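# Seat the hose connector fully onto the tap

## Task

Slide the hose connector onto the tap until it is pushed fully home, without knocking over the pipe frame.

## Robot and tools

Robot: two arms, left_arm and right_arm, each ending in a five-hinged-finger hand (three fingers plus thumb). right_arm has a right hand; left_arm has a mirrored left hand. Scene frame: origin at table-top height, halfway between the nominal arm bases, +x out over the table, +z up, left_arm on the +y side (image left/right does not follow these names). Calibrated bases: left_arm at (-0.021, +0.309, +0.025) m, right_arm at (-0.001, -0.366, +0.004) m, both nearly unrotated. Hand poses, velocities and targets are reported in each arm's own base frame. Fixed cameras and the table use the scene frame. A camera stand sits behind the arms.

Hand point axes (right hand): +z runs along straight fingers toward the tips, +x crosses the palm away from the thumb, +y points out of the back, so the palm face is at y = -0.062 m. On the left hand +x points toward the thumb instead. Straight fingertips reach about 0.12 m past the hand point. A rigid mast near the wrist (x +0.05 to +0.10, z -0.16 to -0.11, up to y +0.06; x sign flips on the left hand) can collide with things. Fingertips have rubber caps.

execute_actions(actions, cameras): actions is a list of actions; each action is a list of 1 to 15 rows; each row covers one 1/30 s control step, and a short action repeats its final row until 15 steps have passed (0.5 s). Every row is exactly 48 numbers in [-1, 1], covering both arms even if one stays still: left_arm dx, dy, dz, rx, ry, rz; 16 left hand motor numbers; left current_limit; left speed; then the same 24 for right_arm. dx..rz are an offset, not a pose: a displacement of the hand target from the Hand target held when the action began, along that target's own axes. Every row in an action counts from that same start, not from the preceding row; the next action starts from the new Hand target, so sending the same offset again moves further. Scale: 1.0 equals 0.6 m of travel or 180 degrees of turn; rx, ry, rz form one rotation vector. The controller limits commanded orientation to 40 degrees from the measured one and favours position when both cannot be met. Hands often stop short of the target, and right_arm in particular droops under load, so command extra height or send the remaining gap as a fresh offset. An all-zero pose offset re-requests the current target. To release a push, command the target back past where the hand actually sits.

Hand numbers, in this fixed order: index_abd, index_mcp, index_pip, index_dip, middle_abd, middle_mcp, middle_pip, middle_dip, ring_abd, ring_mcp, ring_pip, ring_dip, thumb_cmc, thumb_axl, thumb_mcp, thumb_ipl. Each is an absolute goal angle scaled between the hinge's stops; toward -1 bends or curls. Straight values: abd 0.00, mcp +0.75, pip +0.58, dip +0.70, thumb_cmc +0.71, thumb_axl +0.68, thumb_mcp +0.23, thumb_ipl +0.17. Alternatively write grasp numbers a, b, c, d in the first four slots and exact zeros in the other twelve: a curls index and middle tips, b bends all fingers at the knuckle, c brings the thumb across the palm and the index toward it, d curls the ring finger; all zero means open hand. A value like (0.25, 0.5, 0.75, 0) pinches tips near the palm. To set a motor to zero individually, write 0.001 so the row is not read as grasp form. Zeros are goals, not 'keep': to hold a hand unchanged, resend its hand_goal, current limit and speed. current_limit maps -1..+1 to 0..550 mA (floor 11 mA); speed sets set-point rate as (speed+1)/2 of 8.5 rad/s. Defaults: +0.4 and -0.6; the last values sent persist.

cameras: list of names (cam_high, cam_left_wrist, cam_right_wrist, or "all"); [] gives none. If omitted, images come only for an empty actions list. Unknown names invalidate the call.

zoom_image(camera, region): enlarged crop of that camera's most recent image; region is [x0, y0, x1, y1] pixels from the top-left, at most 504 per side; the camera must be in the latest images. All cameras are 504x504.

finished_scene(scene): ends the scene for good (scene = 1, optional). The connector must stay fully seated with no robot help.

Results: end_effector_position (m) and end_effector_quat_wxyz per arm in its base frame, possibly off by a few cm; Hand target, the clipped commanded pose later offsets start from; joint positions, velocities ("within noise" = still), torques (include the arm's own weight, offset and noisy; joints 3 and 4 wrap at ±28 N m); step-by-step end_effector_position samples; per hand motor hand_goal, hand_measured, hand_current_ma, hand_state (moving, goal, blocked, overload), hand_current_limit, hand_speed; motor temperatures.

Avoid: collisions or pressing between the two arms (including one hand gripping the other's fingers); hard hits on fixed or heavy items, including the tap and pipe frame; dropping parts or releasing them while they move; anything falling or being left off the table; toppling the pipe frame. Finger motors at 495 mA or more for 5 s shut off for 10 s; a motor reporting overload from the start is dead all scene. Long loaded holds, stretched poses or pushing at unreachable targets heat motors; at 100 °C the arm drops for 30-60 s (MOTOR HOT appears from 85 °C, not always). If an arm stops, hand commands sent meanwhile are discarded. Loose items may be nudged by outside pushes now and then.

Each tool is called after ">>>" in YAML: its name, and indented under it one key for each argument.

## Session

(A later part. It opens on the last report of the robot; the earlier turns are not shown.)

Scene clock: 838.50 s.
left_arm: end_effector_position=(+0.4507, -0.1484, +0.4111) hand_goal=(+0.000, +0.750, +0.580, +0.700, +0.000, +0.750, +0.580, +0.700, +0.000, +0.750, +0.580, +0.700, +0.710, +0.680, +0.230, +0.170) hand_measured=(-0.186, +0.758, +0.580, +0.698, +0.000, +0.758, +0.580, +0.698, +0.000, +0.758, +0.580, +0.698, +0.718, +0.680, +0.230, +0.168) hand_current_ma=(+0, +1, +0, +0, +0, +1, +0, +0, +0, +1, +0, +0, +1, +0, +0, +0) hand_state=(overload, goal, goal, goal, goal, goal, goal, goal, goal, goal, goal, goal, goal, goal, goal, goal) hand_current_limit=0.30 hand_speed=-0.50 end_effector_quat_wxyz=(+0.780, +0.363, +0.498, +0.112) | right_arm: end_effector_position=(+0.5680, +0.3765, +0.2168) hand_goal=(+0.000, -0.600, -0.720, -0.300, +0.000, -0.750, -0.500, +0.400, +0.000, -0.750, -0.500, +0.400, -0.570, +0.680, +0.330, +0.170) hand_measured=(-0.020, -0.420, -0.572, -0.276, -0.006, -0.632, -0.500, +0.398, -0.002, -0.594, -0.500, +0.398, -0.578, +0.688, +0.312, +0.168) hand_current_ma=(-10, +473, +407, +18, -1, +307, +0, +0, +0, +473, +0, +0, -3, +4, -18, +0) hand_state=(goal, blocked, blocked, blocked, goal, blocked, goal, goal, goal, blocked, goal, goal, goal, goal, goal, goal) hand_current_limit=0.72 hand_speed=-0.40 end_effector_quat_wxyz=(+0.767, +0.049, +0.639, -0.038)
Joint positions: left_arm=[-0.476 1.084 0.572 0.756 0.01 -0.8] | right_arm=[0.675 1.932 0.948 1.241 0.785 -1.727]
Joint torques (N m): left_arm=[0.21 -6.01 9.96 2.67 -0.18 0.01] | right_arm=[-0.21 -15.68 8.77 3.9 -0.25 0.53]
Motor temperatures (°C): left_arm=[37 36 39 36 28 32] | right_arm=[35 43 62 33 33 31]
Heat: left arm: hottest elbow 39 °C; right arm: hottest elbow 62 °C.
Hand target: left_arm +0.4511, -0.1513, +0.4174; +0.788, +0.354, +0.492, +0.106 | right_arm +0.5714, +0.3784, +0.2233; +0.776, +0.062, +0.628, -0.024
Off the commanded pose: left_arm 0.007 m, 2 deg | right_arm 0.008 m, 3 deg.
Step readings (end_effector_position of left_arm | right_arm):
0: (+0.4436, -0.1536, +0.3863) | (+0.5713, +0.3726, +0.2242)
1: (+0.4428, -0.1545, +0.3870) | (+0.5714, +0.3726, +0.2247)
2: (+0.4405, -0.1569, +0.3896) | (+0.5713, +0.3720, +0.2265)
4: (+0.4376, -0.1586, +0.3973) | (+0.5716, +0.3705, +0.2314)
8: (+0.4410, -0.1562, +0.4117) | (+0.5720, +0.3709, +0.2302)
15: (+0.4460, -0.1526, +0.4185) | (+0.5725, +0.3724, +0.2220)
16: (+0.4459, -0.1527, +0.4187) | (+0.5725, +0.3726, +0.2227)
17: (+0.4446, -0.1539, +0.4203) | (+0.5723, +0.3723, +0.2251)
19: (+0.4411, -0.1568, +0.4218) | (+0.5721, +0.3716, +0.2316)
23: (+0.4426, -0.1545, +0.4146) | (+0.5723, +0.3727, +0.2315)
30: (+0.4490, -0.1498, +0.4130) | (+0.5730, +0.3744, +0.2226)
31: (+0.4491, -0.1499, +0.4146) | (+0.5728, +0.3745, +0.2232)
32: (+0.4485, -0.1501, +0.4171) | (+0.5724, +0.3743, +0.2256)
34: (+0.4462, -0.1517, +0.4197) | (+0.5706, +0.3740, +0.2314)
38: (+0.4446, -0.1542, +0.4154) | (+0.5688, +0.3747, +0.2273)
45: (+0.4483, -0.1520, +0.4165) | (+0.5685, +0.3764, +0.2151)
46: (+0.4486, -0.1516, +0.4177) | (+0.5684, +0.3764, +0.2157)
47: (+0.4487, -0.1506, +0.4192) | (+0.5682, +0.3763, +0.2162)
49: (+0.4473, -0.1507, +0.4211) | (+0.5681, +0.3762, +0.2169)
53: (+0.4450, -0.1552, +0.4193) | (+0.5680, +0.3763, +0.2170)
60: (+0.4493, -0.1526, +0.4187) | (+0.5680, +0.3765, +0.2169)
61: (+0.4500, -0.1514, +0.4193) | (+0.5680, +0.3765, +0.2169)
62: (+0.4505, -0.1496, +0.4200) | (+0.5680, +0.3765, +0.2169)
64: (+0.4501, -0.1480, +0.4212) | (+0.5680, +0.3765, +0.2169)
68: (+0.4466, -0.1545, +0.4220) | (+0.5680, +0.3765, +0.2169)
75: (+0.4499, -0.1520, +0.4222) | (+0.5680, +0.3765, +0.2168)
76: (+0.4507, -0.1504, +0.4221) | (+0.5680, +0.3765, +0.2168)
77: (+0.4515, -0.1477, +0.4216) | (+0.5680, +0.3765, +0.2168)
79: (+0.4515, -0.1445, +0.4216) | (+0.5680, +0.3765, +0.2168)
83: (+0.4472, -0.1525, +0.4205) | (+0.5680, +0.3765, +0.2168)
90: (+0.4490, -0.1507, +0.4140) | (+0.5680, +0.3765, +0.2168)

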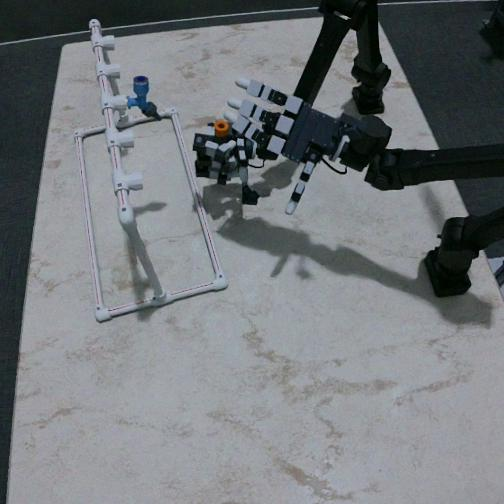

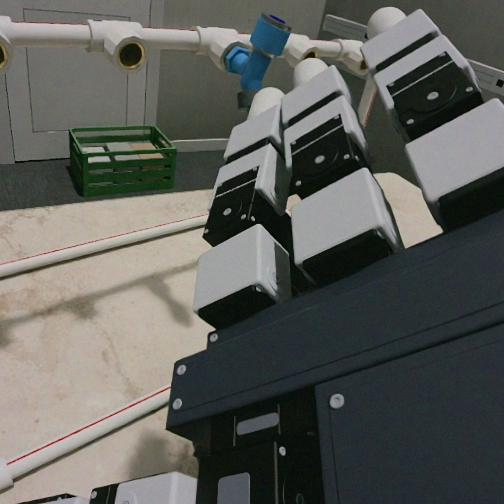

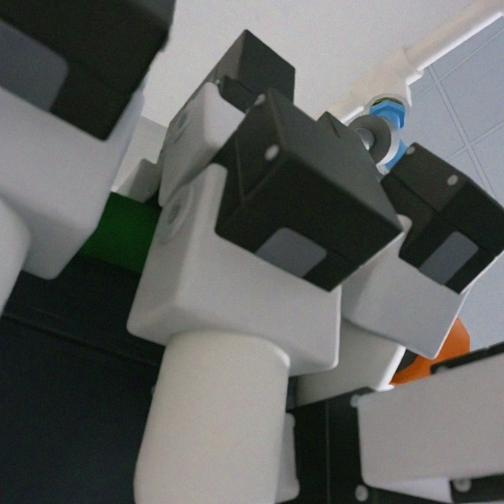

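>>> execute_actions:
  actions:
    - [[-0.0641,0.0608,0.0243,0,0,0, 0,0.75,0.58,0.7, 0,0.75,0.58,0.7, 0,0.75,0.58,0.7, 0.71,0.68,0.23,0.17, 0.3,-0.5, 0,0,0,0,0,0, 0,-0.6,-0.72,-0.3, 0,-0.75,-0.5,0.4, 0,-0.75,-0.5,0.4, -0.57,0.68,0.33,0.17, 0.72,-0.4]]
    - [[-0.0641,0.0608,0.0243,0,0,0, 0,0.75,0.58,0.7, 0,0.75,0.58,0.7, 0,0.75,0.58,0.7, 0.71,0.68,0.23,0.17, 0.3,-0.5, 0,0,0,0,0,0, 0,-0.6,-0.72,-0.3, 0,-0.75,-0.5,0.4, 0,-0.75,-0.5,0.4, -0.57,0.68,0.33,0.17, 0.72,-0.4]]
    - [[0,0,0,0.0272,0.0939,-0.0112, 0,0.75,0.58,0.7, 0,0.75,0.58,0.7, 0,0.75,0.58,0.7, 0.71,0.68,0.23,0.17, 0.3,-0.5, 0,0,0,0,0,0, 0,-0.6,-0.72,-0.3, 0,-0.75,-0.5,0.4, 0,-0.75,-0.5,0.4, -0.57,0.68,0.33,0.17, 0.72,-0.4]]
    - [[0,0,0,0.0272,0.0939,-0.0112, 0,0.75,0.58,0.7, 0,0.75,0.58,0.7, 0,0.75,0.58,0.7, 0.71,0.68,0.23,0.17, 0.3,-0.5, 0,0,0,0,0,0, 0,-0.6,-0.72,-0.3, 0,-0.75,-0.5,0.4, 0,-0.75,-0.5,0.4, -0.57,0.68,0.33,0.17, 0.72,-0.4]]
    - [[0,0,0,0.0272,0.0939,-0.0112, 0,0.75,0.58,0.7, 0,0.75,0.58,0.7, 0,0.75,0.58,0.7, 0.71,0.68,0.23,0.17, 0.3,-0.5, 0,0,0,0,0,0, 0,-0.6,-0.72,-0.3, 0,-0.75,-0.5,0.4, 0,-0.75,-0.5,0.4, -0.57,0.68,0.33,0.17, 0.72,-0.4]]
    - [[-0.0877,-0.0715,0.0311,0,0,0, 0,0.75,0.58,0.7, 0,0.75,0.58,0.7, 0,0.75,0.58,0.7, 0.71,0.68,0.23,0.17, 0.3,-0.5, 0,0,0,0,0,0, 0,-0.6,-0.72,-0.3, 0,-0.75,-0.5,0.4, 0,-0.75,-0.5,0.4, -0.57,0.68,0.33,0.17, 0.72,-0.4]]
  cameras: ["all"]

Scene clock: 844.57 s.
left_arm: end_effector_position=(+0.4662, -0.2251, +0.4918) hand_goal=(+0.000, +0.750, +0.580, +0.700, +0.000, +0.750, +0.580, +0.700, +0.000, +0.750, +0.580, +0.700, +0.710, +0.680, +0.230, +0.170) hand_measured=(-0.104, +0.758, +0.580, +0.698, +0.002, +0.758, +0.580, +0.698, +0.002, +0.756, +0.580, +0.698, +0.718, +0.680, +0.230, +0.168) hand_current_ma=(+0, +1, +0, +0, +0, +1, +0, +0, +0, +1, +0, +0, +1, +0, +0, +0) hand_state=(overload, goal, goal, goal, goal, goal, goal, goal, goal, goal, goal, goal, goal, goal, goal, goal) hand_current_limit=0.30 hand_speed=-0.50 end_effector_quat_wxyz=(+0.431, +0.366, +0.810, +0.155) | right_arm: end_effector_position=(+0.5680, +0.3765, +0.2168) hand_goal=(+0.000, -0.600, -0.720, -0.300, +0.000, -0.750, -0.500, +0.400, +0.000, -0.750, -0.500, +0.400, -0.570, +0.680, +0.330, +0.170) hand_measured=(-0.020, -0.420, -0.572, -0.276, -0.006, -0.632, -0.500, +0.398, -0.002, -0.594, -0.500, +0.398, -0.578, +0.688, +0.312, +0.168) hand_current_ma=(-10, +473, +407, +18, -1, +307, +0, +0, +0, +473, +0, +0, -3, +4, -18, +0) hand_state=(goal, blocked, blocked, blocked, goal, blocked, goal, goal, goal, blocked, goal, goal, goal, goal, goal, goal) hand_current_limit=0.72 hand_speed=-0.40 end_effector_quat_wxyz=(+0.767, +0.049, +0.639, -0.038)
Joint positions: left_arm=[-0.774 1.305 1.555 -0.999 -0.549 -1.252] | right_arm=[0.675 1.932 0.948 1.241 0.785 -1.727]
Joint torques (N m): left_arm=[1.32 -11.69 14.99 1.21 -0.68 0] | right_arm=[-0.15 -15.74 8.75 3.9 -0.24 0.53]
Motor temperatures (°C): left_arm=[37 36 41 36 28 32] | right_arm=[35 43 61 33 33 31]
Heat: left arm: hottest elbow 41 °C; right arm: hottest elbow 61 °C.
Hand target: left_arm +0.4669, -0.2200, +0.5272; +0.457, +0.344, +0.807, +0.146 | right_arm +0.5714, +0.3784, +0.2233; +0.776, +0.062, +0.628, -0.024
Off the commanded pose: left_arm 0.036 m, 4 deg | right_arm 0.008 m, 3 deg.
Step readings (end_effector_position of left_arm | right_arm):
0: (+0.4507, -0.1484, +0.4111) | (+0.5680, +0.3765, +0.2168)
1: (+0.4507, -0.1484, +0.4110) | (+0.5680, +0.3765, +0.2168)
2: (+0.4510, -0.1485, +0.4099) | (+0.5680, +0.3765, +0.2168)
4: (+0.4512, -0.1485, +0.4064) | (+0.5680, +0.3765, +0.2168)
8: (+0.4475, -0.1467, +0.4144) | (+0.5680, +0.3765, +0.2168)
15: (+0.4459, -0.1457, +0.4391) | (+0.5680, +0.3765, +0.2168)
16: (+0.4463, -0.1460, +0.4391) | (+0.5680, +0.3765, +0.2168)
17: (+0.4475, -0.1466, +0.4389) | (+0.5680, +0.3765, +0.2168)
19: (+0.4503, -0.1481, +0.4417) | (+0.5680, +0.3765, +0.2168)
23: (+0.4489, -0.1474, +0.4666) | (+0.5680, +0.3765, +0.2168)
30: (+0.4462, -0.1460, +0.4966) | (+0.5680, +0.3765, +0.2168)
31: (+0.4469, -0.1452, +0.4953) | (+0.5680, +0.3765, +0.2168)
32: (+0.4488, -0.1429, +0.4919) | (+0.5680, +0.3765, +0.2168)
34: (+0.4526, -0.1415, +0.4820) | (+0.5680, +0.3765, +0.2168)
38: (+0.4523, -0.1473, +0.4754) | (+0.5680, +0.3765, +0.2168)
45: (+0.4516, -0.1499, +0.4865) | (+0.5680, +0.3765, +0.2168)
46: (+0.4517, -0.1488, +0.4870) | (+0.5680, +0.3765, +0.2168)
47: (+0.4510, -0.1458, +0.4857) | (+0.5680, +0.3765, +0.2168)
49: (+0.4488, -0.1410, +0.4841) | (+0.5680, +0.3765, +0.2168)
53: (+0.4456, -0.1440, +0.4942) | (+0.5680, +0.3765, +0.2168)
60: (+0.4478, -0.1480, +0.5011) | (+0.5680, +0.3765, +0.2168)
61: (+0.4481, -0.1475, +0.4995) | (+0.5680, +0.3765, +0.2168)
62: (+0.4475, -0.1453, +0.4970) | (+0.5680, +0.3765, +0.2168)
64: (+0.4471, -0.1425, +0.4947) | (+0.5680, +0.3765, +0.2168)
68: (+0.4505, -0.1480, +0.4986) | (+0.5680, +0.3765, +0.2168)
75: (+0.4512, -0.1497, +0.4983) | (+0.5680, +0.3765, +0.2168)
76: (+0.4510, -0.1497, +0.4983) | (+0.5680, +0.3765, +0.2168)
77: (+0.4507, -0.1507, +0.4999) | (+0.5680, +0.3765, +0.2168)
79: (+0.4524, -0.1625, +0.5059) | (+0.5680, +0.3765, +0.2168)
83: (+0.4587, -0.2067, +0.5068) | (+0.5680, +0.3765, +0.2168)
90: (+0.4667, -0.2260, +0.4847) | (+0.5680, +0.3765, +0.2168)

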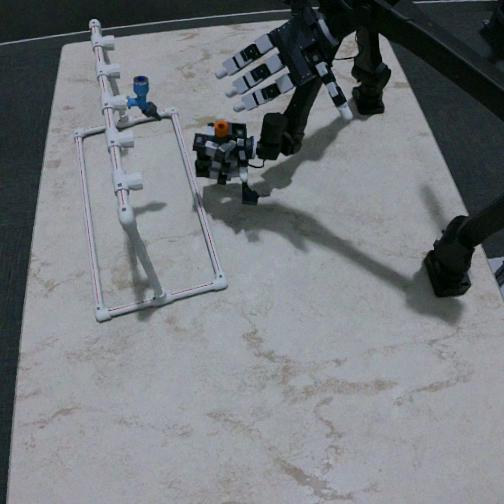

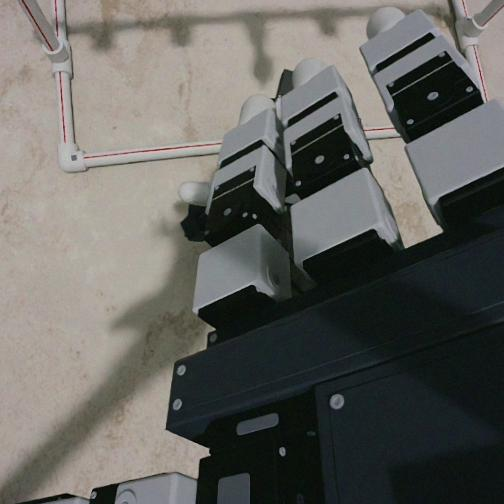

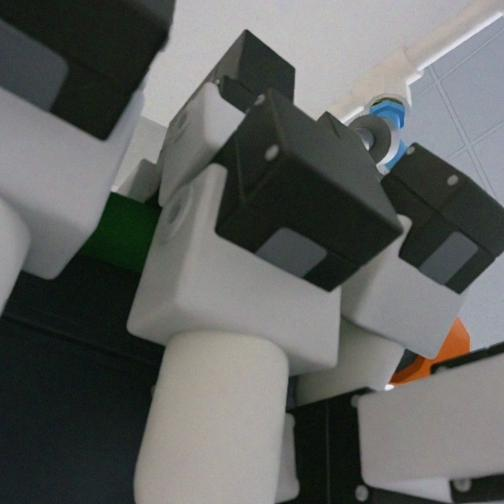

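>>> execute_actions:
  actions:
    - [[-0.0877,-0.0715,0.0311,0,0,0, 0,0.75,0.58,0.7, 0,0.75,0.58,0.7, 0,0.75,0.58,0.7, 0.71,0.68,0.23,0.17, 0.3,-0.5, 0,0,0,0,0,0, 0,-0.6,-0.72,-0.3, 0,-0.75,-0.5,0.4, 0,-0.75,-0.5,0.4, -0.57,0.68,0.33,0.17, 0.72,-0.4]]
    - [[-0.0877,-0.0715,0.0311,0,0,0, 0,0.75,0.58,0.7, 0,0.75,0.58,0.7, 0,0.75,0.58,0.7, 0.71,0.68,0.23,0.17, 0.3,-0.5, 0,0,0,0,0,0, 0,-0.6,-0.72,-0.3, 0,-0.75,-0.5,0.4, 0,-0.75,-0.5,0.4, -0.57,0.68,0.33,0.17, 0.72,-0.4]]
  cameras: ["cam_left_wrist"]

Scene clock: 846.57 s.
left_arm: end_effector_position=(+0.4964, -0.3605, +0.4971) hand_goal=(+0.000, +0.750, +0.580, +0.700, +0.000, +0.750, +0.580, +0.700, +0.000, +0.750, +0.580, +0.700, +0.710, +0.680, +0.230, +0.170) hand_measured=(-0.084, +0.758, +0.580, +0.698, +0.002, +0.758, +0.580, +0.698, +0.002, +0.756, +0.580, +0.698, +0.718, +0.680, +0.230, +0.168) hand_current_ma=(+0, +1, +0, +0, +0, +1, +0, +0, +0, +1, +0, +0, +1, +0, +0, +0) hand_state=(overload, goal, goal, goal, goal, goal, goal, goal, goal, goal, goal, goal, goal, goal, goal, goal) hand_current_limit=0.30 hand_speed=-0.50 end_effector_quat_wxyz=(+0.435, +0.365, +0.808, +0.158) | right_arm: end_effector_position=(+0.5680, +0.3765, +0.2168) hand_goal=(+0.000, -0.600, -0.720, -0.300, +0.000, -0.750, -0.500, +0.400, +0.000, -0.750, -0.500, +0.400, -0.570, +0.680, +0.330, +0.170) hand_measured=(-0.020, -0.420, -0.572, -0.276, -0.006, -0.632, -0.500, +0.398, -0.002, -0.594, -0.500, +0.398, -0.578, +0.688, +0.312, +0.168) hand_current_ma=(-10, +473, +407, +18, -1, +307, +0, +0, +0, +473, +0, +0, -3, +4, -18, +0) hand_state=(goal, blocked, blocked, blocked, goal, blocked, goal, goal, goal, blocked, goal, goal, goal, goal, goal, goal) hand_current_limit=0.72 hand_speed=-0.40 end_effector_quat_wxyz=(+0.767, +0.049, +0.639, -0.038)
Joint positions: left_arm=[-0.918 1.644 1.939 -1.103 -0.658 -1.368] | right_arm=[0.675 1.932 0.948 1.241 0.785 -1.727]
Joint torques (N m): left_arm=[1.14 -16.91 14.68 1.09 -0.77 0.01] | right_arm=[-0.32 -15.74 8.73 3.92 -0.25 0.52]
Motor temperatures (°C): left_arm=[37 36 41 35 29 32] | right_arm=[35 43 60 33 33 31]
Heat: left arm: hottest elbow 41 °C; right arm: hottest elbow 60 °C.
Hand target: left_arm +0.4984, -0.3573, +0.5269; +0.457, +0.344, +0.807, +0.146 | right_arm +0.5714, +0.3784, +0.2233; +0.776, +0.062, +0.628, -0.024
Off the commanded pose: left_arm 0.030 m, 4 deg | right_arm 0.008 m, 3 deg.
Step readings (end_effector_position of left_arm | right_arm):
0: (+0.4662, -0.2251, +0.4918) | (+0.5680, +0.3765, +0.2168)
1: (+0.4661, -0.2246, +0.4923) | (+0.5680, +0.3765, +0.2168)
2: (+0.4662, -0.2249, +0.4943) | (+0.5680, +0.3765, +0.2168)
4: (+0.4686, -0.2325, +0.5021) | (+0.5680, +0.3765, +0.2168)
8: (+0.4747, -0.2692, +0.5092) | (+0.5680, +0.3765, +0.2168)
15: (+0.4811, -0.2927, +0.4890) | (+0.5680, +0.3765, +0.2168)
16: (+0.4816, -0.2929, +0.4880) | (+0.5680, +0.3765, +0.2168)
17: (+0.4822, -0.2942, +0.4894) | (+0.5680, +0.3765, +0.2168)
19: (+0.4866, -0.3026, +0.4977) | (+0.5680, +0.3765, +0.2168)
23: (+0.4923, -0.3362, +0.5079) | (+0.5680, +0.3765, +0.2168)
30: (+0.4960, -0.3601, +0.4938) | (+0.5680, +0.3765, +0.2168)
Images, in order (width x height): cam_left_wrist 504x504.

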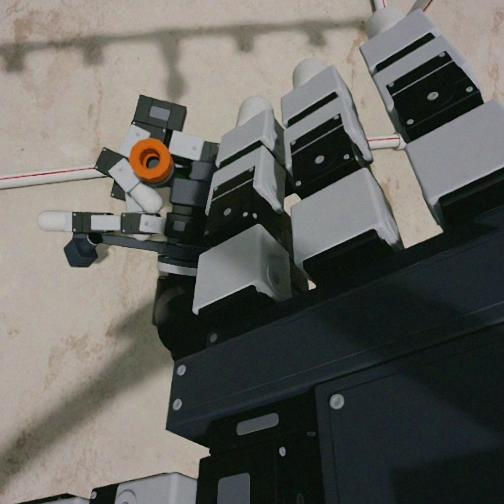

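Excellent — bore visible. Zoom.

>>> zoom_image:
  camera: "cam_left_wrist"
  region: [126, 134, 180, 188]

>>> zoom_image:
  camera: "cam_left_wrist"
  region: [140, 146, 166, 172]

>>> zoom_image:
  camera: "cam_left_wrist"
  region: [86, 86, 216, 216]

Scaled by 9.333 from the camera's 504x504 image, which has a finer 720x720 frame.

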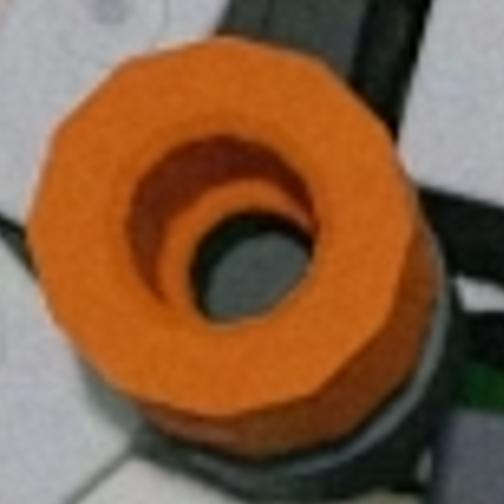

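Scaled by 19.385 from the camera's 504x504 image, which has a finer 720x720 frame.

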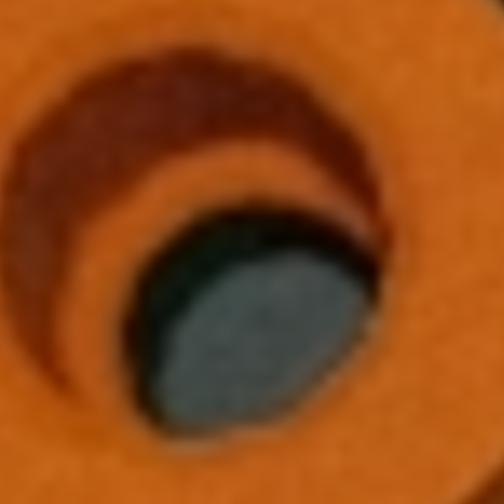

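Scaled by 3.877 from the camera's 504x504 image, which has a finer 720x720 frame.

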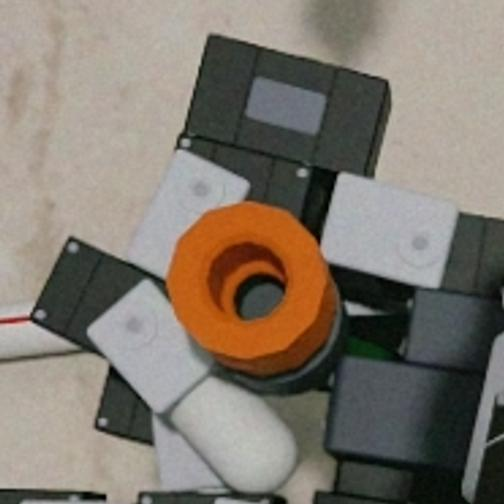

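>>> execute_actions:
  actions:
    - [[0,0,0,0,0,0, 0,0.75,0.58,0.7, 0,0.75,0.58,0.7, 0,0.75,0.58,0.7, 0.71,0.68,0.23,0.17, 0.3,-0.5, -0.019,-0.0135,-0.046,0,0,0, 0,-0.6,-0.72,-0.3, 0,-0.75,-0.5,0.4, 0,-0.75,-0.5,0.4, -0.57,0.68,0.33,0.17, 0.72,-0.4]]
  cameras: ["cam_left_wrist","cam_right_wrist"]

Scene clock: 854.63 s.
left_arm: end_effector_position=(+0.4960, -0.3600, +0.4965) hand_goal=(+0.000, +0.750, +0.580, +0.700, +0.000, +0.750, +0.580, +0.700, +0.000, +0.750, +0.580, +0.700, +0.710, +0.680, +0.230, +0.170) hand_measured=(-0.084, +0.758, +0.580, +0.698, +0.002, +0.758, +0.580, +0.698, +0.002, +0.756, +0.580, +0.698, +0.718, +0.680, +0.230, +0.168) hand_current_ma=(+0, +1, +0, +0, +0, +1, +0, +0, +0, +1, +0, +0, +1, +0, +0, +0) hand_state=(overload, goal, goal, goal, goal, goal, goal, goal, goal, goal, goal, goal, goal, goal, goal, goal) hand_current_limit=0.30 hand_speed=-0.50 end_effector_quat_wxyz=(+0.434, +0.365, +0.809, +0.158) | right_arm: end_effector_position=(+0.5471, +0.3753, +0.2069) hand_goal=(+0.000, -0.600, -0.720, -0.300, +0.000, -0.750, -0.500, +0.400, +0.000, -0.750, -0.500, +0.400, -0.570, +0.680, +0.330, +0.170) hand_measured=(-0.020, -0.420, -0.572, -0.276, -0.006, -0.632, -0.500, +0.398, -0.002, -0.594, -0.500, +0.398, -0.578, +0.688, +0.312, +0.168) hand_current_ma=(-10, +473, +407, +18, -1, +307, +0, +0, +0, +473, +0, +0, -3, +4, -18, +0) hand_state=(goal, blocked, blocked, blocked, goal, blocked, goal, goal, goal, blocked, goal, goal, goal, goal, goal, goal) hand_current_limit=0.72 hand_speed=-0.40 end_effector_quat_wxyz=(+0.764, +0.045, +0.642, -0.041)
Joint positions: left_arm=[-0.918 1.644 1.939 -1.107 -0.658 -1.37] | right_arm=[0.7 1.923 0.893 1.281 0.808 -1.737]
Joint torques (N m): left_arm=[1.2 -16.5 15.13 1.11 -0.78 0] | right_arm=[0.26 -18.9 6.26 3.86 0.01 0.46]
Motor temperatures (°C): left_arm=[37 37 43 35 29 32] | right_arm=[35 43 59 33 33 31]
Heat: left arm: hottest elbow 43 °C; right arm: hottest elbow 59 °C.
Hand target: left_arm +0.4984, -0.3573, +0.5270; +0.457, +0.344, +0.808, +0.145 | right_arm +0.5413, +0.3733, +0.2283; +0.776, +0.062, +0.628, -0.024
Off the commanded pose: left_arm 0.031 m, 4 deg | right_arm 0.022 m, 3 deg.
Step readings (end_effector_position of left_arm | right_arm):
0: (+0.4964, -0.3605, +0.4971) | (+0.5680, +0.3765, +0.2168)
1: (+0.4964, -0.3605, +0.4971) | (+0.5680, +0.3764, +0.2170)
2: (+0.4963, -0.3605, +0.4970) | (+0.5677, +0.3759, +0.2173)
4: (+0.4962, -0.3603, +0.4969) | (+0.5637, +0.3751, +0.2163)
8: (+0.4961, -0.3601, +0.4966) | (+0.5539, +0.3729, +0.2077)
15: (+0.4960, -0.3600, +0.4965) | (+0.5476, +0.3756, +0.2058)
Images, in order (width x height): cam_left_wrist 504x504, cam_right_wrist 504x504.

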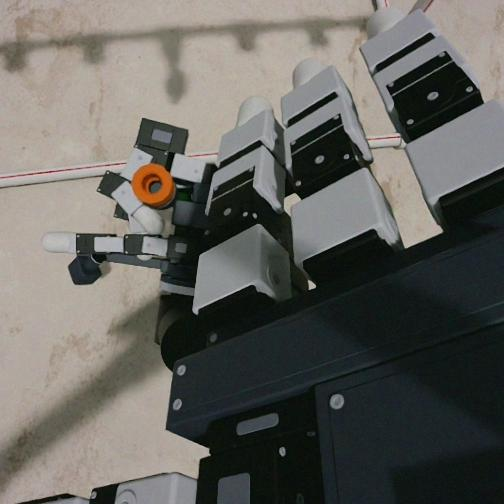

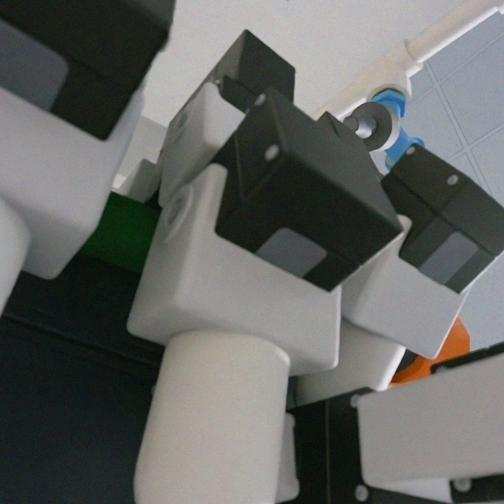

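>>> zoom_image:
  camera: "cam_right_wrist"
  region: [336, 86, 406, 156]

>>> zoom_image:
  camera: "cam_left_wrist"
  region: [130, 160, 180, 210]

>>> zoom_image:
  camera: "cam_left_wrist"
  region: [140, 170, 168, 198]

Scaled by 7.200 from the camera's 504x504 image, which has a finer 720x720 frame.

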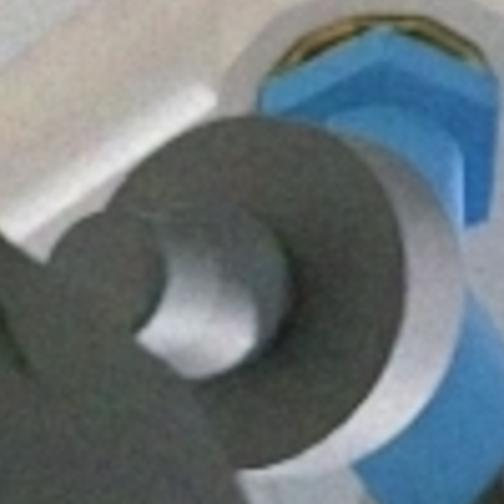

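Scaled by 10.080 from the camera's 504x504 image, which has a finer 720x720 frame.

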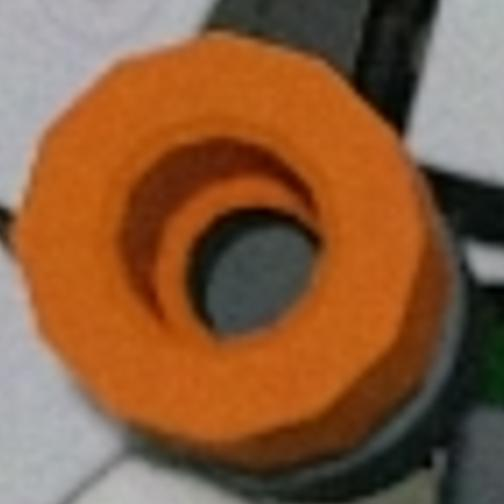

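Scaled by 18.000 from the camera's 504x504 image, which has a finer 720x720 frame.

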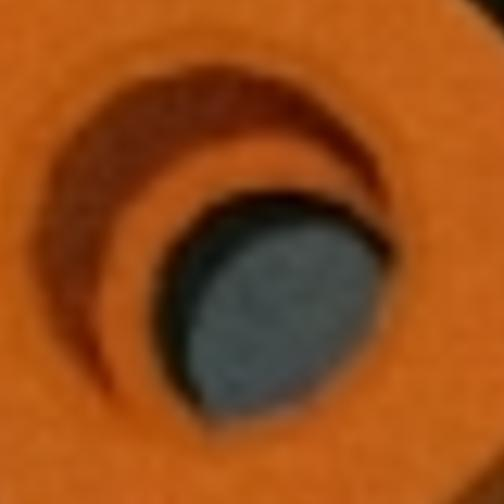

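>>> execute_actions:
  actions:
    - [[0.0877,0.0715,-0.0311,0,0,0, 0,0.75,0.58,0.7, 0,0.75,0.58,0.7, 0,0.75,0.58,0.7, 0.71,0.68,0.23,0.17, 0.3,-0.5, 0,0,0,0,0.0458,0, 0,-0.6,-0.72,-0.3, 0,-0.75,-0.5,0.4, 0,-0.75,-0.5,0.4, -0.57,0.68,0.33,0.17, 0.72,-0.4]]
    - [[0.0877,0.0715,-0.0311,0,0,0, 0,0.75,0.58,0.7, 0,0.75,0.58,0.7, 0,0.75,0.58,0.7, 0.71,0.68,0.23,0.17, 0.3,-0.5, 0,0,0,0,0.0458,0, 0,-0.6,-0.72,-0.3, 0,-0.75,-0.5,0.4, 0,-0.75,-0.5,0.4, -0.57,0.68,0.33,0.17, 0.72,-0.4]]
    - [[0,0,0,-0.0272,-0.0939,0.0112, 0,0.75,0.58,0.7, 0,0.75,0.58,0.7, 0,0.75,0.58,0.7, 0.71,0.68,0.23,0.17, 0.3,-0.5, 0,0,0,0,0.0458,0, 0,-0.6,-0.72,-0.3, 0,-0.75,-0.5,0.4, 0,-0.75,-0.5,0.4, -0.57,0.68,0.33,0.17, 0.72,-0.4]]
    - [[0,0,0,-0.0272,-0.0939,0.0112, 0,0.75,0.58,0.7, 0,0.75,0.58,0.7, 0,0.75,0.58,0.7, 0.71,0.68,0.23,0.17, 0.3,-0.5, 0,0,0,0,0.0458,0, 0,-0.6,-0.72,-0.3, 0,-0.75,-0.5,0.4, 0,-0.75,-0.5,0.4, -0.57,0.68,0.33,0.17, 0.72,-0.4]]
    - [[0,0,0,-0.0272,-0.0939,0.0112, 0,0.75,0.58,0.7, 0,0.75,0.58,0.7, 0,0.75,0.58,0.7, 0.71,0.68,0.23,0.17, 0.3,-0.5, 0,0,0,0,0,0, 0,-0.6,-0.72,-0.3, 0,-0.75,-0.5,0.4, 0,-0.75,-0.5,0.4, -0.57,0.68,0.33,0.17, 0.72,-0.4]]
  cameras: ["all"]

Scene clock: 861.80 s.
left_arm: end_effector_position=(+0.4641, -0.2214, +0.5318) hand_goal=(+0.000, +0.750, +0.580, +0.700, +0.000, +0.750, +0.580, +0.700, +0.000, +0.750, +0.580, +0.700, +0.710, +0.680, +0.230, +0.170) hand_measured=(-0.006, +0.758, +0.580, +0.698, +0.002, +0.756, +0.580, +0.698, +0.002, +0.756, +0.580, +0.698, +0.718, +0.680, +0.230, +0.168) hand_current_ma=(+0, +1, +0, +0, +0, +1, +0, +0, +0, +1, +0, +0, +1, +0, +0, +0) hand_state=(overload, goal, goal, goal, goal, goal, goal, goal, goal, goal, goal, goal, goal, goal, goal, goal) hand_current_limit=0.30 hand_speed=-0.50 end_effector_quat_wxyz=(+0.788, +0.353, +0.495, +0.099) | right_arm: end_effector_position=(+0.5245, +0.3661, +0.1856) hand_goal=(+0.000, -0.600, -0.720, -0.300, +0.000, -0.750, -0.500, +0.400, +0.000, -0.750, -0.500, +0.400, -0.570, +0.680, +0.330, +0.170) hand_measured=(-0.020, -0.420, -0.572, -0.276, -0.006, -0.632, -0.500, +0.398, -0.002, -0.594, -0.500, +0.398, -0.578, +0.688, +0.312, +0.168) hand_current_ma=(-10, +473, +407, +18, -1, +307, +0, +0, +0, +473, +0, +0, -3, +4, -18, +0) hand_state=(goal, blocked, blocked, blocked, goal, blocked, goal, goal, goal, blocked, goal, goal, goal, goal, goal, goal) hand_current_limit=0.72 hand_speed=-0.40 end_effector_quat_wxyz=(+0.546, +0.035, +0.836, -0.034)
Joint positions: left_arm=[-0.639 1.109 0.919 0.458 -0.14 -0.788] | right_arm=[0.708 1.581 0.927 0.088 0.726 -1.192]
Joint torques (N m): left_arm=[1.38 -7.65 9.14 2.67 0.05 0.3] | right_arm=[-0.44 -16.09 14.12 2.22 0.24 0.74]
Motor temperatures (°C): left_arm=[37 37 44 35 29 32] | right_arm=[35 43 57 33 33 31]
Heat: left arm: hottest elbow 44 °C; right arm: hottest elbow 57 °C.
Hand target: left_arm +0.4669, -0.2199, +0.5273; +0.788, +0.354, +0.492, +0.107 | right_arm +0.5413, +0.3734, +0.2284; +0.566, +0.066, +0.822, -0.005
Off the commanded pose: left_arm 0.006 m, 1 deg | right_arm 0.047 m, 6 deg.
Step readings (end_effector_position of left_arm | right_arm):
0: (+0.4960, -0.3600, +0.4965) | (+0.5471, +0.3753, +0.2069)
1: (+0.4962, -0.3596, +0.4967) | (+0.5472, +0.3751, +0.2070)
2: (+0.4967, -0.3584, +0.4969) | (+0.5474, +0.3746, +0.2062)
4: (+0.4952, -0.3511, +0.4945) | (+0.5477, +0.3733, +0.2034)
8: (+0.4894, -0.3161, +0.5006) | (+0.5457, +0.3717, +0.2110)
15: (+0.4798, -0.2834, +0.5347) | (+0.5450, +0.3715, +0.2195)
16: (+0.4790, -0.2829, +0.5357) | (+0.5452, +0.3716, +0.2180)
17: (+0.4787, -0.2812, +0.5339) | (+0.5457, +0.3717, +0.2145)
19: (+0.4746, -0.2727, +0.5224) | (+0.5461, +0.3720, +0.2065)
23: (+0.4712, -0.2413, +0.5101) | (+0.5443, +0.3714, +0.2063)
30: (+0.4667, -0.2194, +0.5255) | (+0.5418, +0.3698, +0.2140)
31: (+0.4666, -0.2194, +0.5266) | (+0.5418, +0.3698, +0.2125)
32: (+0.4673, -0.2201, +0.5270) | (+0.5413, +0.3701, +0.2088)
34: (+0.4669, -0.2208, +0.5218) | (+0.5392, +0.3698, +0.1988)
38: (+0.4635, -0.2205, +0.5123) | (+0.5346, +0.3675, +0.1919)
45: (+0.4653, -0.2244, +0.5191) | (+0.5311, +0.3644, +0.1926)
46: (+0.4660, -0.2252, +0.5194) | (+0.5308, +0.3646, +0.1913)
47: (+0.4670, -0.2266, +0.5200) | (+0.5300, +0.3657, +0.1885)
49: (+0.4669, -0.2280, +0.5173) | (+0.5275, +0.3673, +0.1818)
53: (+0.4642, -0.2241, +0.5123) | (+0.5241, +0.3674, +0.1806)
60: (+0.4673, -0.2238, +0.5193) | (+0.5245, +0.3670, +0.1871)
61: (+0.4675, -0.2249, +0.5200) | (+0.5243, +0.3668, +0.1864)
62: (+0.4677, -0.2270, +0.5218) | (+0.5242, +0.3665, +0.1859)
64: (+0.4659, -0.2294, +0.5234) | (+0.5241, +0.3663, +0.1855)
68: (+0.4635, -0.2249, +0.5190) | (+0.5242, +0.3660, +0.1854)
75: (+0.4648, -0.2201, +0.5286) | (+0.5245, +0.3661, +0.1857)

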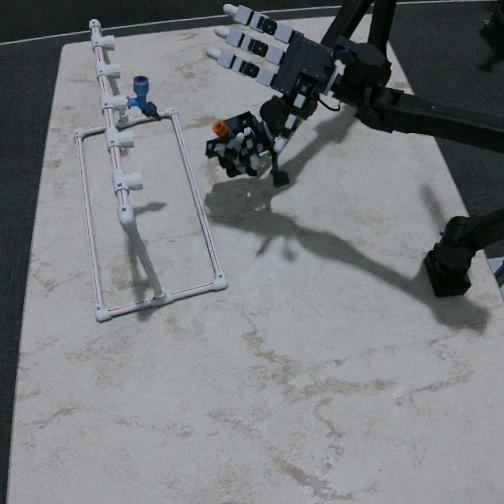

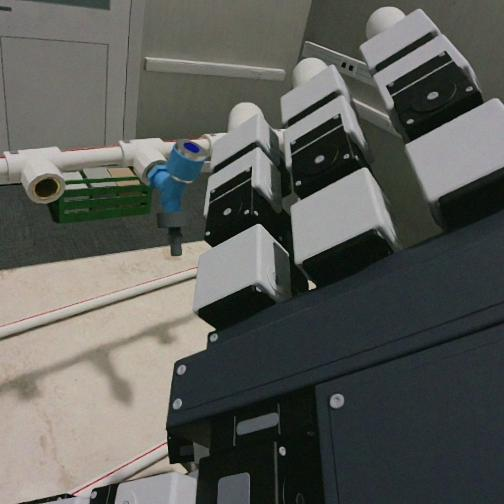

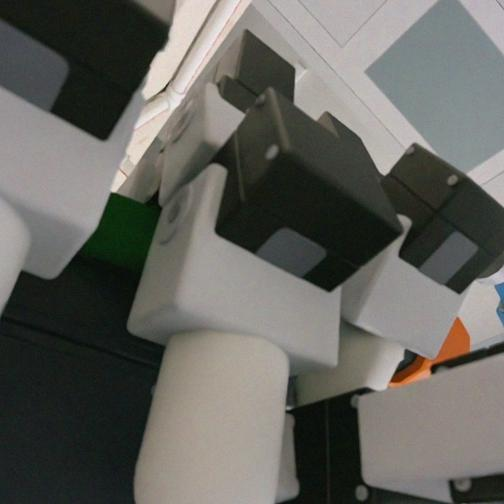

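>>> zoom_image:
  camera: "cam_left_wrist"
  region: [150, 200, 206, 256]

>>> zoom_image:
  camera: "cam_high"
  region: [126, 70, 170, 126]

Scaled by 9.000 from the camera's 504x504 image, which has a finer 720x720 frame.

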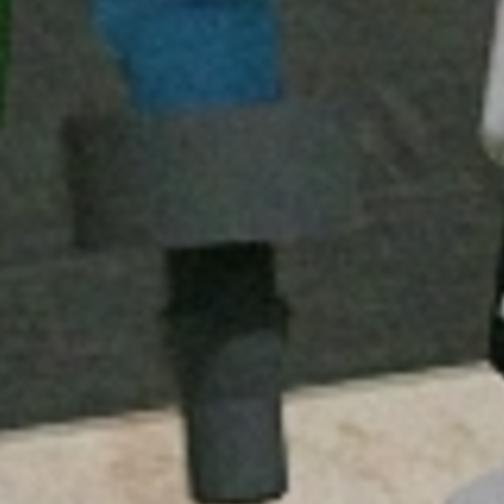

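Scaled by 9.000 from the camera's 504x504 image, which has a finer 720x720 frame.

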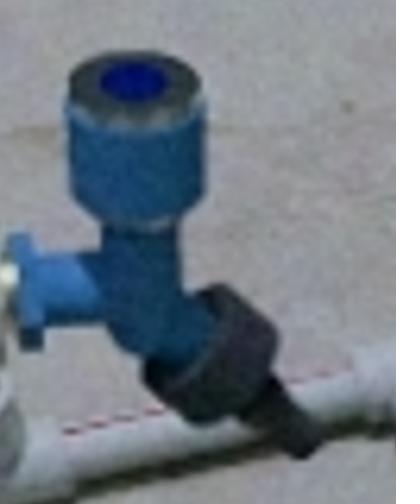

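>>> execute_actions:
  actions:
    - [[0,0,0,0,0,0, 0,0.75,0.58,0.7, 0,0.75,0.58,0.7, 0,0.75,0.58,0.7, 0.71,0.68,0.23,0.17, 0.3,-0.5, -0.0123,-0.0017,0.078,0,0,0, 0,-0.6,-0.72,-0.3, 0,-0.75,-0.5,0.4, 0,-0.75,-0.5,0.4, -0.57,0.68,0.33,0.17, 0.72,-0.4]]
    - [[0,0,0,0,0,0, 0,0.75,0.58,0.7, 0,0.75,0.58,0.7, 0,0.75,0.58,0.7, 0.71,0.68,0.23,0.17, 0.3,-0.5, -0.0123,-0.0017,0.078,0,0,0, 0,-0.6,-0.72,-0.3, 0,-0.75,-0.5,0.4, 0,-0.75,-0.5,0.4, -0.57,0.68,0.33,0.17, 0.72,-0.4]]
  cameras: ["all"]

Scene clock: 871.30 s.
left_arm: end_effector_position=(+0.4642, -0.2214, +0.5320) hand_goal=(+0.000, +0.750, +0.580, +0.700, +0.000, +0.750, +0.580, +0.700, +0.000, +0.750, +0.580, +0.700, +0.710, +0.680, +0.230, +0.170) hand_measured=(+0.240, +0.758, +0.580, +0.698, +0.002, +0.756, +0.580, +0.698, +0.002, +0.756, +0.580, +0.698, +0.718, +0.680, +0.230, +0.168) hand_current_ma=(+0, +1, +0, +0, +0, +1, +0, +0, +0, +1, +0, +0, +1, +0, +0, +0) hand_state=(overload, goal, goal, goal, goal, goal, goal, goal, goal, goal, goal, goal, goal, goal, goal, goal) hand_current_limit=0.30 hand_speed=-0.50 end_effector_quat_wxyz=(+0.788, +0.353, +0.494, +0.099) | right_arm: end_effector_position=(+0.6124, +0.3468, +0.1804) hand_goal=(+0.000, -0.600, -0.720, -0.300, +0.000, -0.750, -0.500, +0.400, +0.000, -0.750, -0.500, +0.400, -0.570, +0.680, +0.330, +0.170) hand_measured=(-0.020, -0.420, -0.572, -0.276, -0.006, -0.632, -0.500, +0.398, -0.002, -0.594, -0.500, +0.398, -0.578, +0.688, +0.312, +0.168) hand_current_ma=(-10, +473, +407, +18, -1, +307, +0, +0, +0, +473, +0, +0, -3, +4, -18, +0) hand_state=(goal, blocked, blocked, blocked, goal, blocked, goal, goal, goal, blocked, goal, goal, goal, goal, goal, goal) hand_current_limit=0.72 hand_speed=-0.40 end_effector_quat_wxyz=(+0.543, +0.052, +0.838, -0.028)
Joint positions: left_arm=[-0.639 1.11 0.919 0.46 -0.139 -0.787] | right_arm=[0.574 1.726 1.09 0.111 0.617 -1.237]
Joint torques (N m): left_arm=[1.38 -7.65 9.14 2.63 0.05 0.3] | right_arm=[0.15 -15.33 14.74 3.81 0.09 0.46]
Motor temperatures (°C): left_arm=[37 36 44 35 29 32] | right_arm=[35 43 57 33 33 31]
Heat: left arm: hottest elbow 44 °C; right arm: hottest elbow 57 °C.
Hand target: left_arm +0.4669, -0.2198, +0.5274; +0.788, +0.354, +0.492, +0.107 | right_arm +0.6332, +0.3620, +0.2083; +0.566, +0.066, +0.822, -0.005
Off the commanded pose: left_arm 0.006 m, 1 deg | right_arm 0.038 m, 4 deg.
not at rest: the robot was still moving 3 seconds after this call's last action.
Step readings (end_effector_position of left_arm | right_arm):
0: (+0.4641, -0.2214, +0.5319) | (+0.5245, +0.3661, +0.1857)
1: (+0.4641, -0.2214, +0.5319) | (+0.5245, +0.3663, +0.1858)
2: (+0.4641, -0.2214, +0.5319) | (+0.5252, +0.3673, +0.1864)
4: (+0.4641, -0.2215, +0.5319) | (+0.5308, +0.3663, +0.1882)
8: (+0.4643, -0.2215, +0.5318) | (+0.5547, +0.3561, +0.1946)
15: (+0.4642, -0.2214, +0.5320) | (+0.5687, +0.3487, +0.1908)
16: (+0.4642, -0.2214, +0.5320) | (+0.5687, +0.3493, +0.1897)
17: (+0.4642, -0.2214, +0.5320) | (+0.5696, +0.3512, +0.1885)
19: (+0.4642, -0.2214, +0.5320) | (+0.5767, +0.3544, +0.1867)
23: (+0.4642, -0.2214, +0.5320) | (+0.5985, +0.3543, +0.1819)
30: (+0.4642, -0.2214, +0.5320) | (+0.6110, +0.3456, +0.1773)

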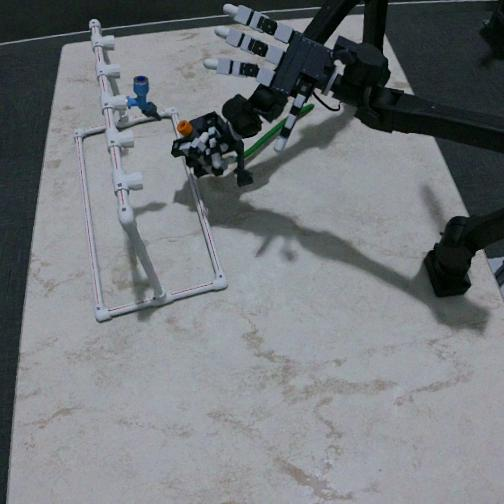

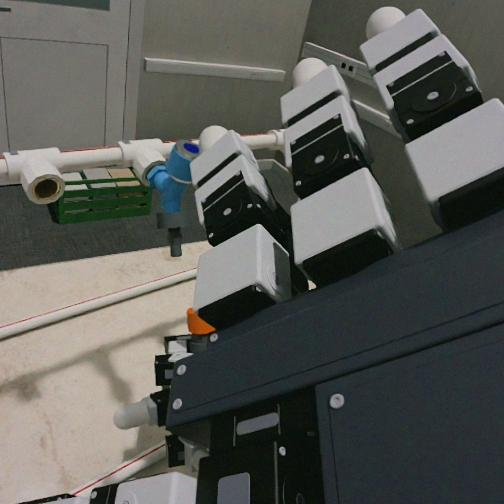

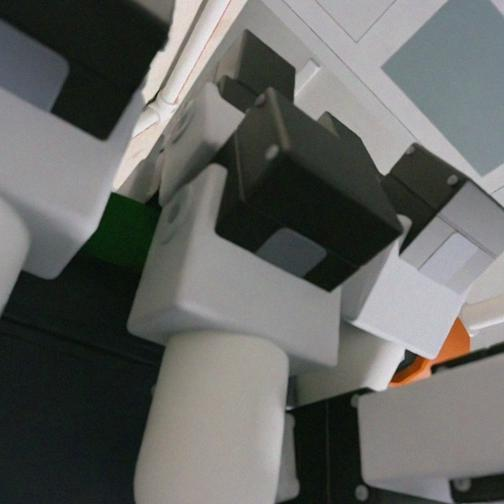

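>>> execute_actions:
  actions:
    - [[-0.065,-0.0032,0.0414,0,0,0, 0,0.75,0.58,0.7, 0,0.75,0.58,0.7, 0,0.75,0.58,0.7, 0.71,0.68,0.23,0.17, 0.3,-0.5, 0,0.03,0,0,0,0, 0,-0.6,-0.72,-0.3, 0,-0.75,-0.5,0.4, 0,-0.75,-0.5,0.4, -0.57,0.68,0.33,0.17, 0.72,-0.4],[-0.065,-0.0032,0.0414,0,0,0, 0,0.75,0.58,0.7, 0,0.75,0.58,0.7, 0,0.75,0.58,0.7, 0.71,0.68,0.23,0.17, 0.3,-0.5, 0,0.05,0,0,0,0, 0,-0.6,-0.72,-0.3, 0,-0.75,-0.5,0.4, 0,-0.75,-0.5,0.4, -0.57,0.68,0.33,0.17, 0.72,-0.4],[-0.065,-0.0032,0.0414,0,0,0, 0,0.75,0.58,0.7, 0,0.75,0.58,0.7, 0,0.75,0.58,0.7, 0.71,0.68,0.23,0.17, 0.3,-0.5, 0,0.05,0,0,0,0, 0,-0.6,-0.72,-0.3, 0,-0.75,-0.5,0.4, 0,-0.75,-0.5,0.4, -0.57,0.68,0.33,0.17, 0.72,-0.4],[-0.065,-0.0032,0.0414,0,0,0, 0,0.75,0.58,0.7, 0,0.75,0.58,0.7, 0,0.75,0.58,0.7, 0.71,0.68,0.23,0.17, 0.3,-0.5, 0,0.03,0,0,0,0, 0,-0.6,-0.72,-0.3, 0,-0.75,-0.5,0.4, 0,-0.75,-0.5,0.4, -0.57,0.68,0.33,0.17, 0.72,-0.4],[-0.065,-0.0032,0.0414,0,0,0, 0,0.75,0.58,0.7, 0,0.75,0.58,0.7, 0,0.75,0.58,0.7, 0.71,0.68,0.23,0.17, 0.3,-0.5, 0,0.005,0,0,0,0, 0,-0.6,-0.72,-0.3, 0,-0.75,-0.5,0.4, 0,-0.75,-0.5,0.4, -0.57,0.68,0.33,0.17, 0.72,-0.4]]
  cameras: ["all"]

Scene clock: 873.00 s.
left_arm: end_effector_position=(+0.4672, -0.2503, +0.5189) hand_goal=(+0.000, +0.750, +0.580, +0.700, +0.000, +0.750, +0.580, +0.700, +0.000, +0.750, +0.580, +0.700, +0.710, +0.680, +0.230, +0.170) hand_measured=(+0.292, +0.758, +0.580, +0.698, +0.002, +0.758, +0.580, +0.698, +0.002, +0.756, +0.580, +0.698, +0.718, +0.680, +0.230, +0.168) hand_current_ma=(+0, +1, +0, +0, +0, +1, +0, +0, +0, +1, +0, +0, +1, +0, +0, +0) hand_state=(overload, goal, goal, goal, goal, goal, goal, goal, goal, goal, goal, goal, goal, goal, goal, goal) hand_current_limit=0.30 hand_speed=-0.50 end_effector_quat_wxyz=(+0.770, +0.368, +0.510, +0.103) | right_arm: end_effector_position=(+0.6168, +0.3586, +0.1849) hand_goal=(+0.000, -0.600, -0.720, -0.300, +0.000, -0.750, -0.500, +0.400, +0.000, -0.750, -0.500, +0.400, -0.570, +0.680, +0.330, +0.170) hand_measured=(-0.020, -0.420, -0.572, -0.276, -0.006, -0.632, -0.500, +0.398, -0.002, -0.594, -0.500, +0.398, -0.578, +0.688, +0.312, +0.168) hand_current_ma=(-10, +473, +407, +18, -1, +307, +0, +0, +0, +473, +0, +0, -3, +4, -18, +0) hand_state=(goal, blocked, blocked, blocked, goal, blocked, goal, goal, goal, blocked, goal, goal, goal, goal, goal, goal) hand_current_limit=0.72 hand_speed=-0.40 end_effector_quat_wxyz=(+0.547, +0.050, +0.835, -0.023)
Joint positions: left_arm=[-0.697 1.154 0.948 0.42 -0.2 -0.769] | right_arm=[0.586 1.743 1.119 0.111 0.62 -1.237]
Joint torques (N m): left_arm=[0.56 -9.11 15.92 1.66 -0.13 0.32] | right_arm=[-0.38 -16.32 13.45 3.63 0.11 0.48]
Motor temperatures (°C): left_arm=[37 36 44 35 29 32] | right_arm=[35 43 57 33 33 31]
Heat: left arm: hottest elbow 44 °C; right arm: hottest elbow 57 °C.
Hand target: left_arm +0.4684, -0.2528, +0.5598; +0.788, +0.354, +0.492, +0.106 | right_arm +0.6335, +0.3650, +0.2084; +0.566, +0.066, +0.822, -0.005
Off the commanded pose: left_arm 0.041 m, 3 deg | right_arm 0.030 m, 4 deg.
Step readings (end_effector_position of left_arm | right_arm):
0: (+0.4642, -0.2214, +0.5320) | (+0.6124, +0.3468, +0.1804)
1: (+0.4643, -0.2212, +0.5318) | (+0.6124, +0.3468, +0.1804)
2: (+0.4644, -0.2207, +0.5311) | (+0.6129, +0.3468, +0.1807)
4: (+0.4645, -0.2223, +0.5272) | (+0.6156, +0.3492, +0.1822)
8: (+0.4662, -0.2406, +0.5171) | (+0.6175, +0.3569, +0.1850)
15: (+0.4673, -0.2504, +0.5154) | (+0.6165, +0.3589, +0.1849)

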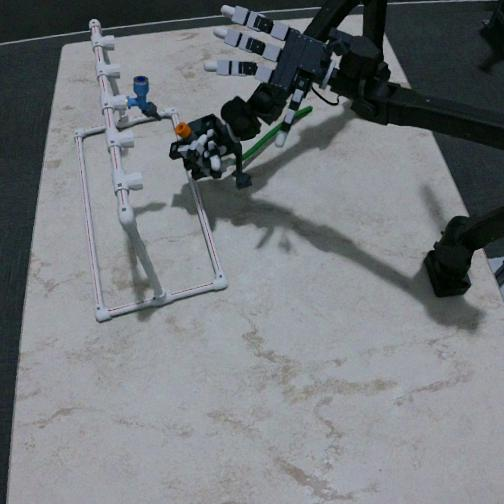

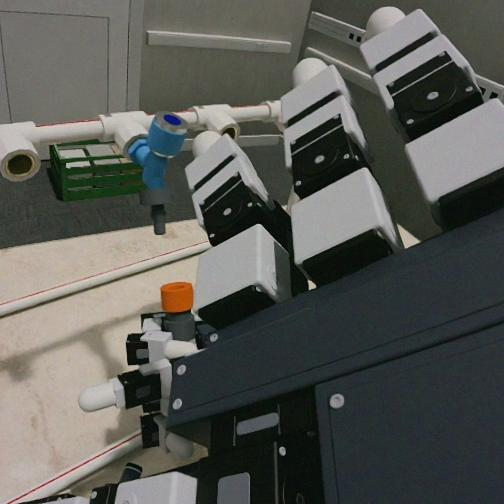

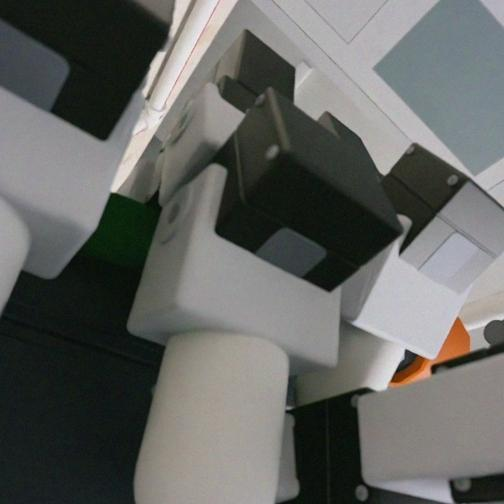

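>>> zoom_image:
  camera: "cam_left_wrist"
  region: [110, 180, 230, 340]

>>> zoom_image:
  camera: "cam_high"
  region: [126, 70, 206, 150]

Scaled by 3.150 from the camera's 504x504 image, which has a finer 720x720 frame.

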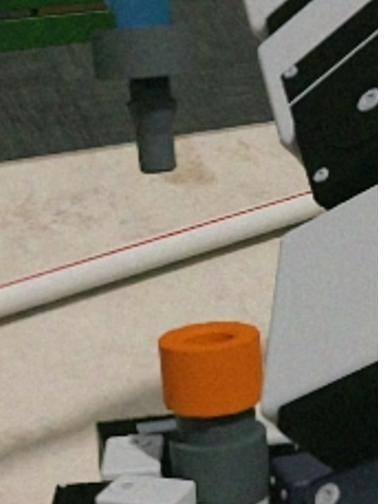

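Scaled by 6.300 from the camera's 504x504 image, which has a finer 720x720 frame.

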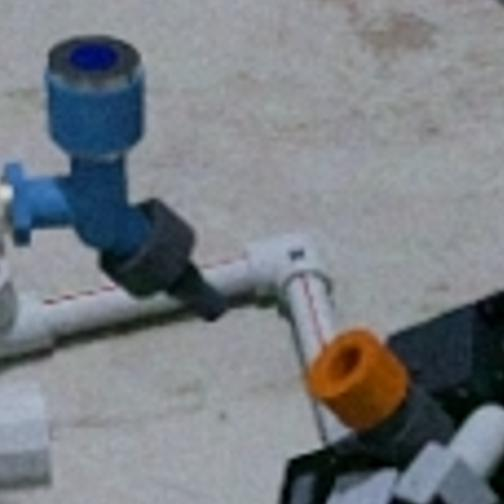

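>>> zoom_image:
  camera: "cam_left_wrist"
  region: [132, 184, 182, 244]

>>> zoom_image:
  camera: "cam_left_wrist"
  region: [150, 272, 205, 338]

>>> zoom_image:
  camera: "cam_high"
  region: [138, 98, 170, 130]

>>> zoom_image:
  camera: "cam_high"
  region: [168, 116, 204, 152]

Scaled by 8.400 from the camera's 504x504 image, which has a finer 720x720 frame.

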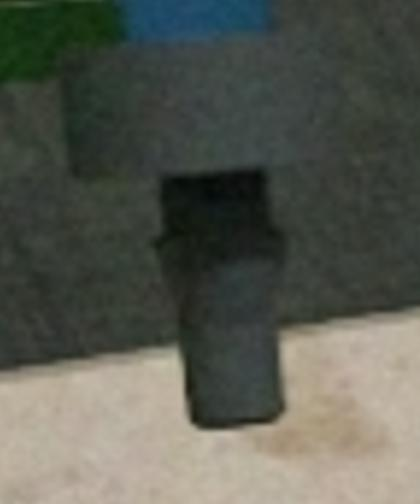

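Scaled by 7.636 from the camera's 504x504 image, which has a finer 720x720 frame.

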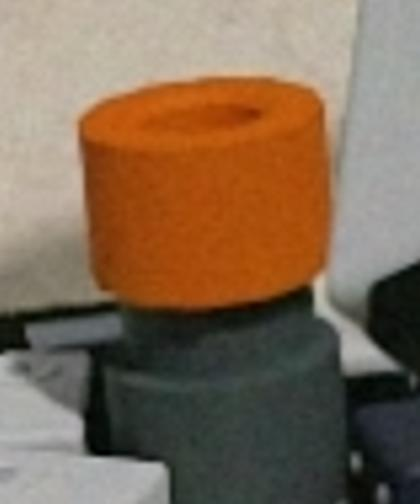

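Scaled by 15.750 from the camera's 504x504 image, which has a finer 720x720 frame.

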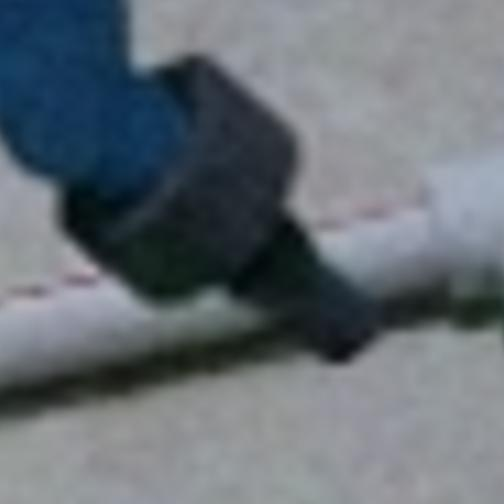

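Scaled by 14.000 from the camera's 504x504 image, which has a finer 720x720 frame.

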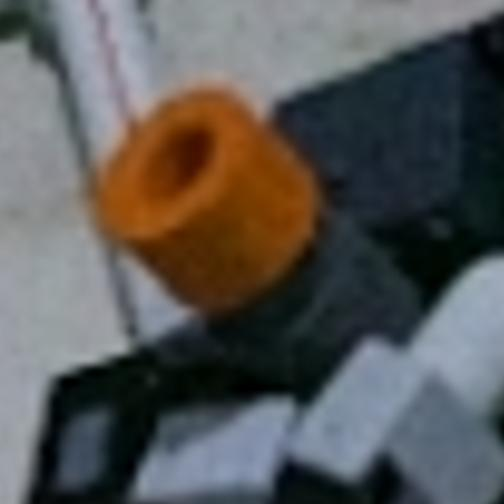

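>>> zoom_image:
  camera: "cam_left_wrist"
  region: [134, 184, 176, 212]

>>> zoom_image:
  camera: "cam_left_wrist"
  region: [144, 206, 174, 240]

>>> zoom_image:
  camera: "cam_left_wrist"
  region: [156, 276, 198, 304]

>>> zoom_image:
  camera: "cam_left_wrist"
  region: [156, 300, 198, 328]

Scaled by 12.000 from the camera's 504x504 image, which has a finer 720x720 frame.

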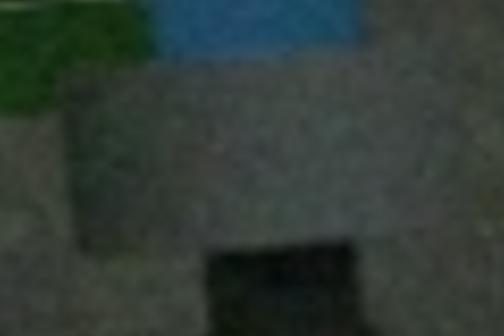

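Scaled by 14.824 from the camera's 504x504 image, which has a finer 720x720 frame.

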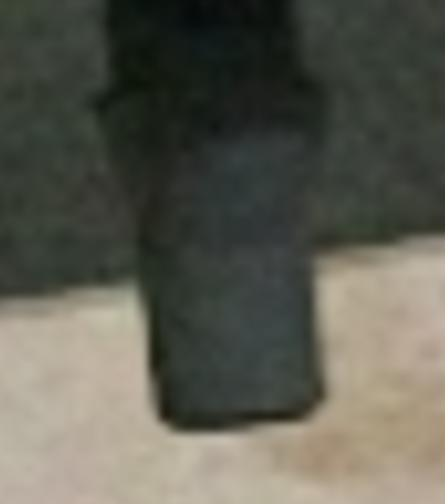

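Scaled by 12.000 from the camera's 504x504 image, which has a finer 720x720 frame.

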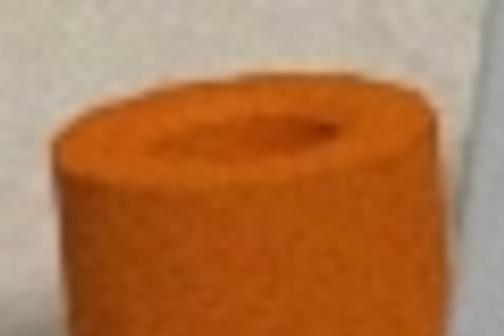

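Scaled by 12.000 from the camera's 504x504 image, which has a finer 720x720 frame.

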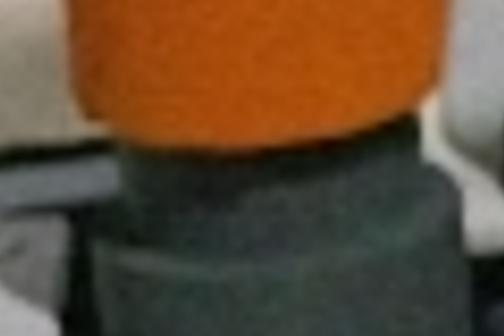

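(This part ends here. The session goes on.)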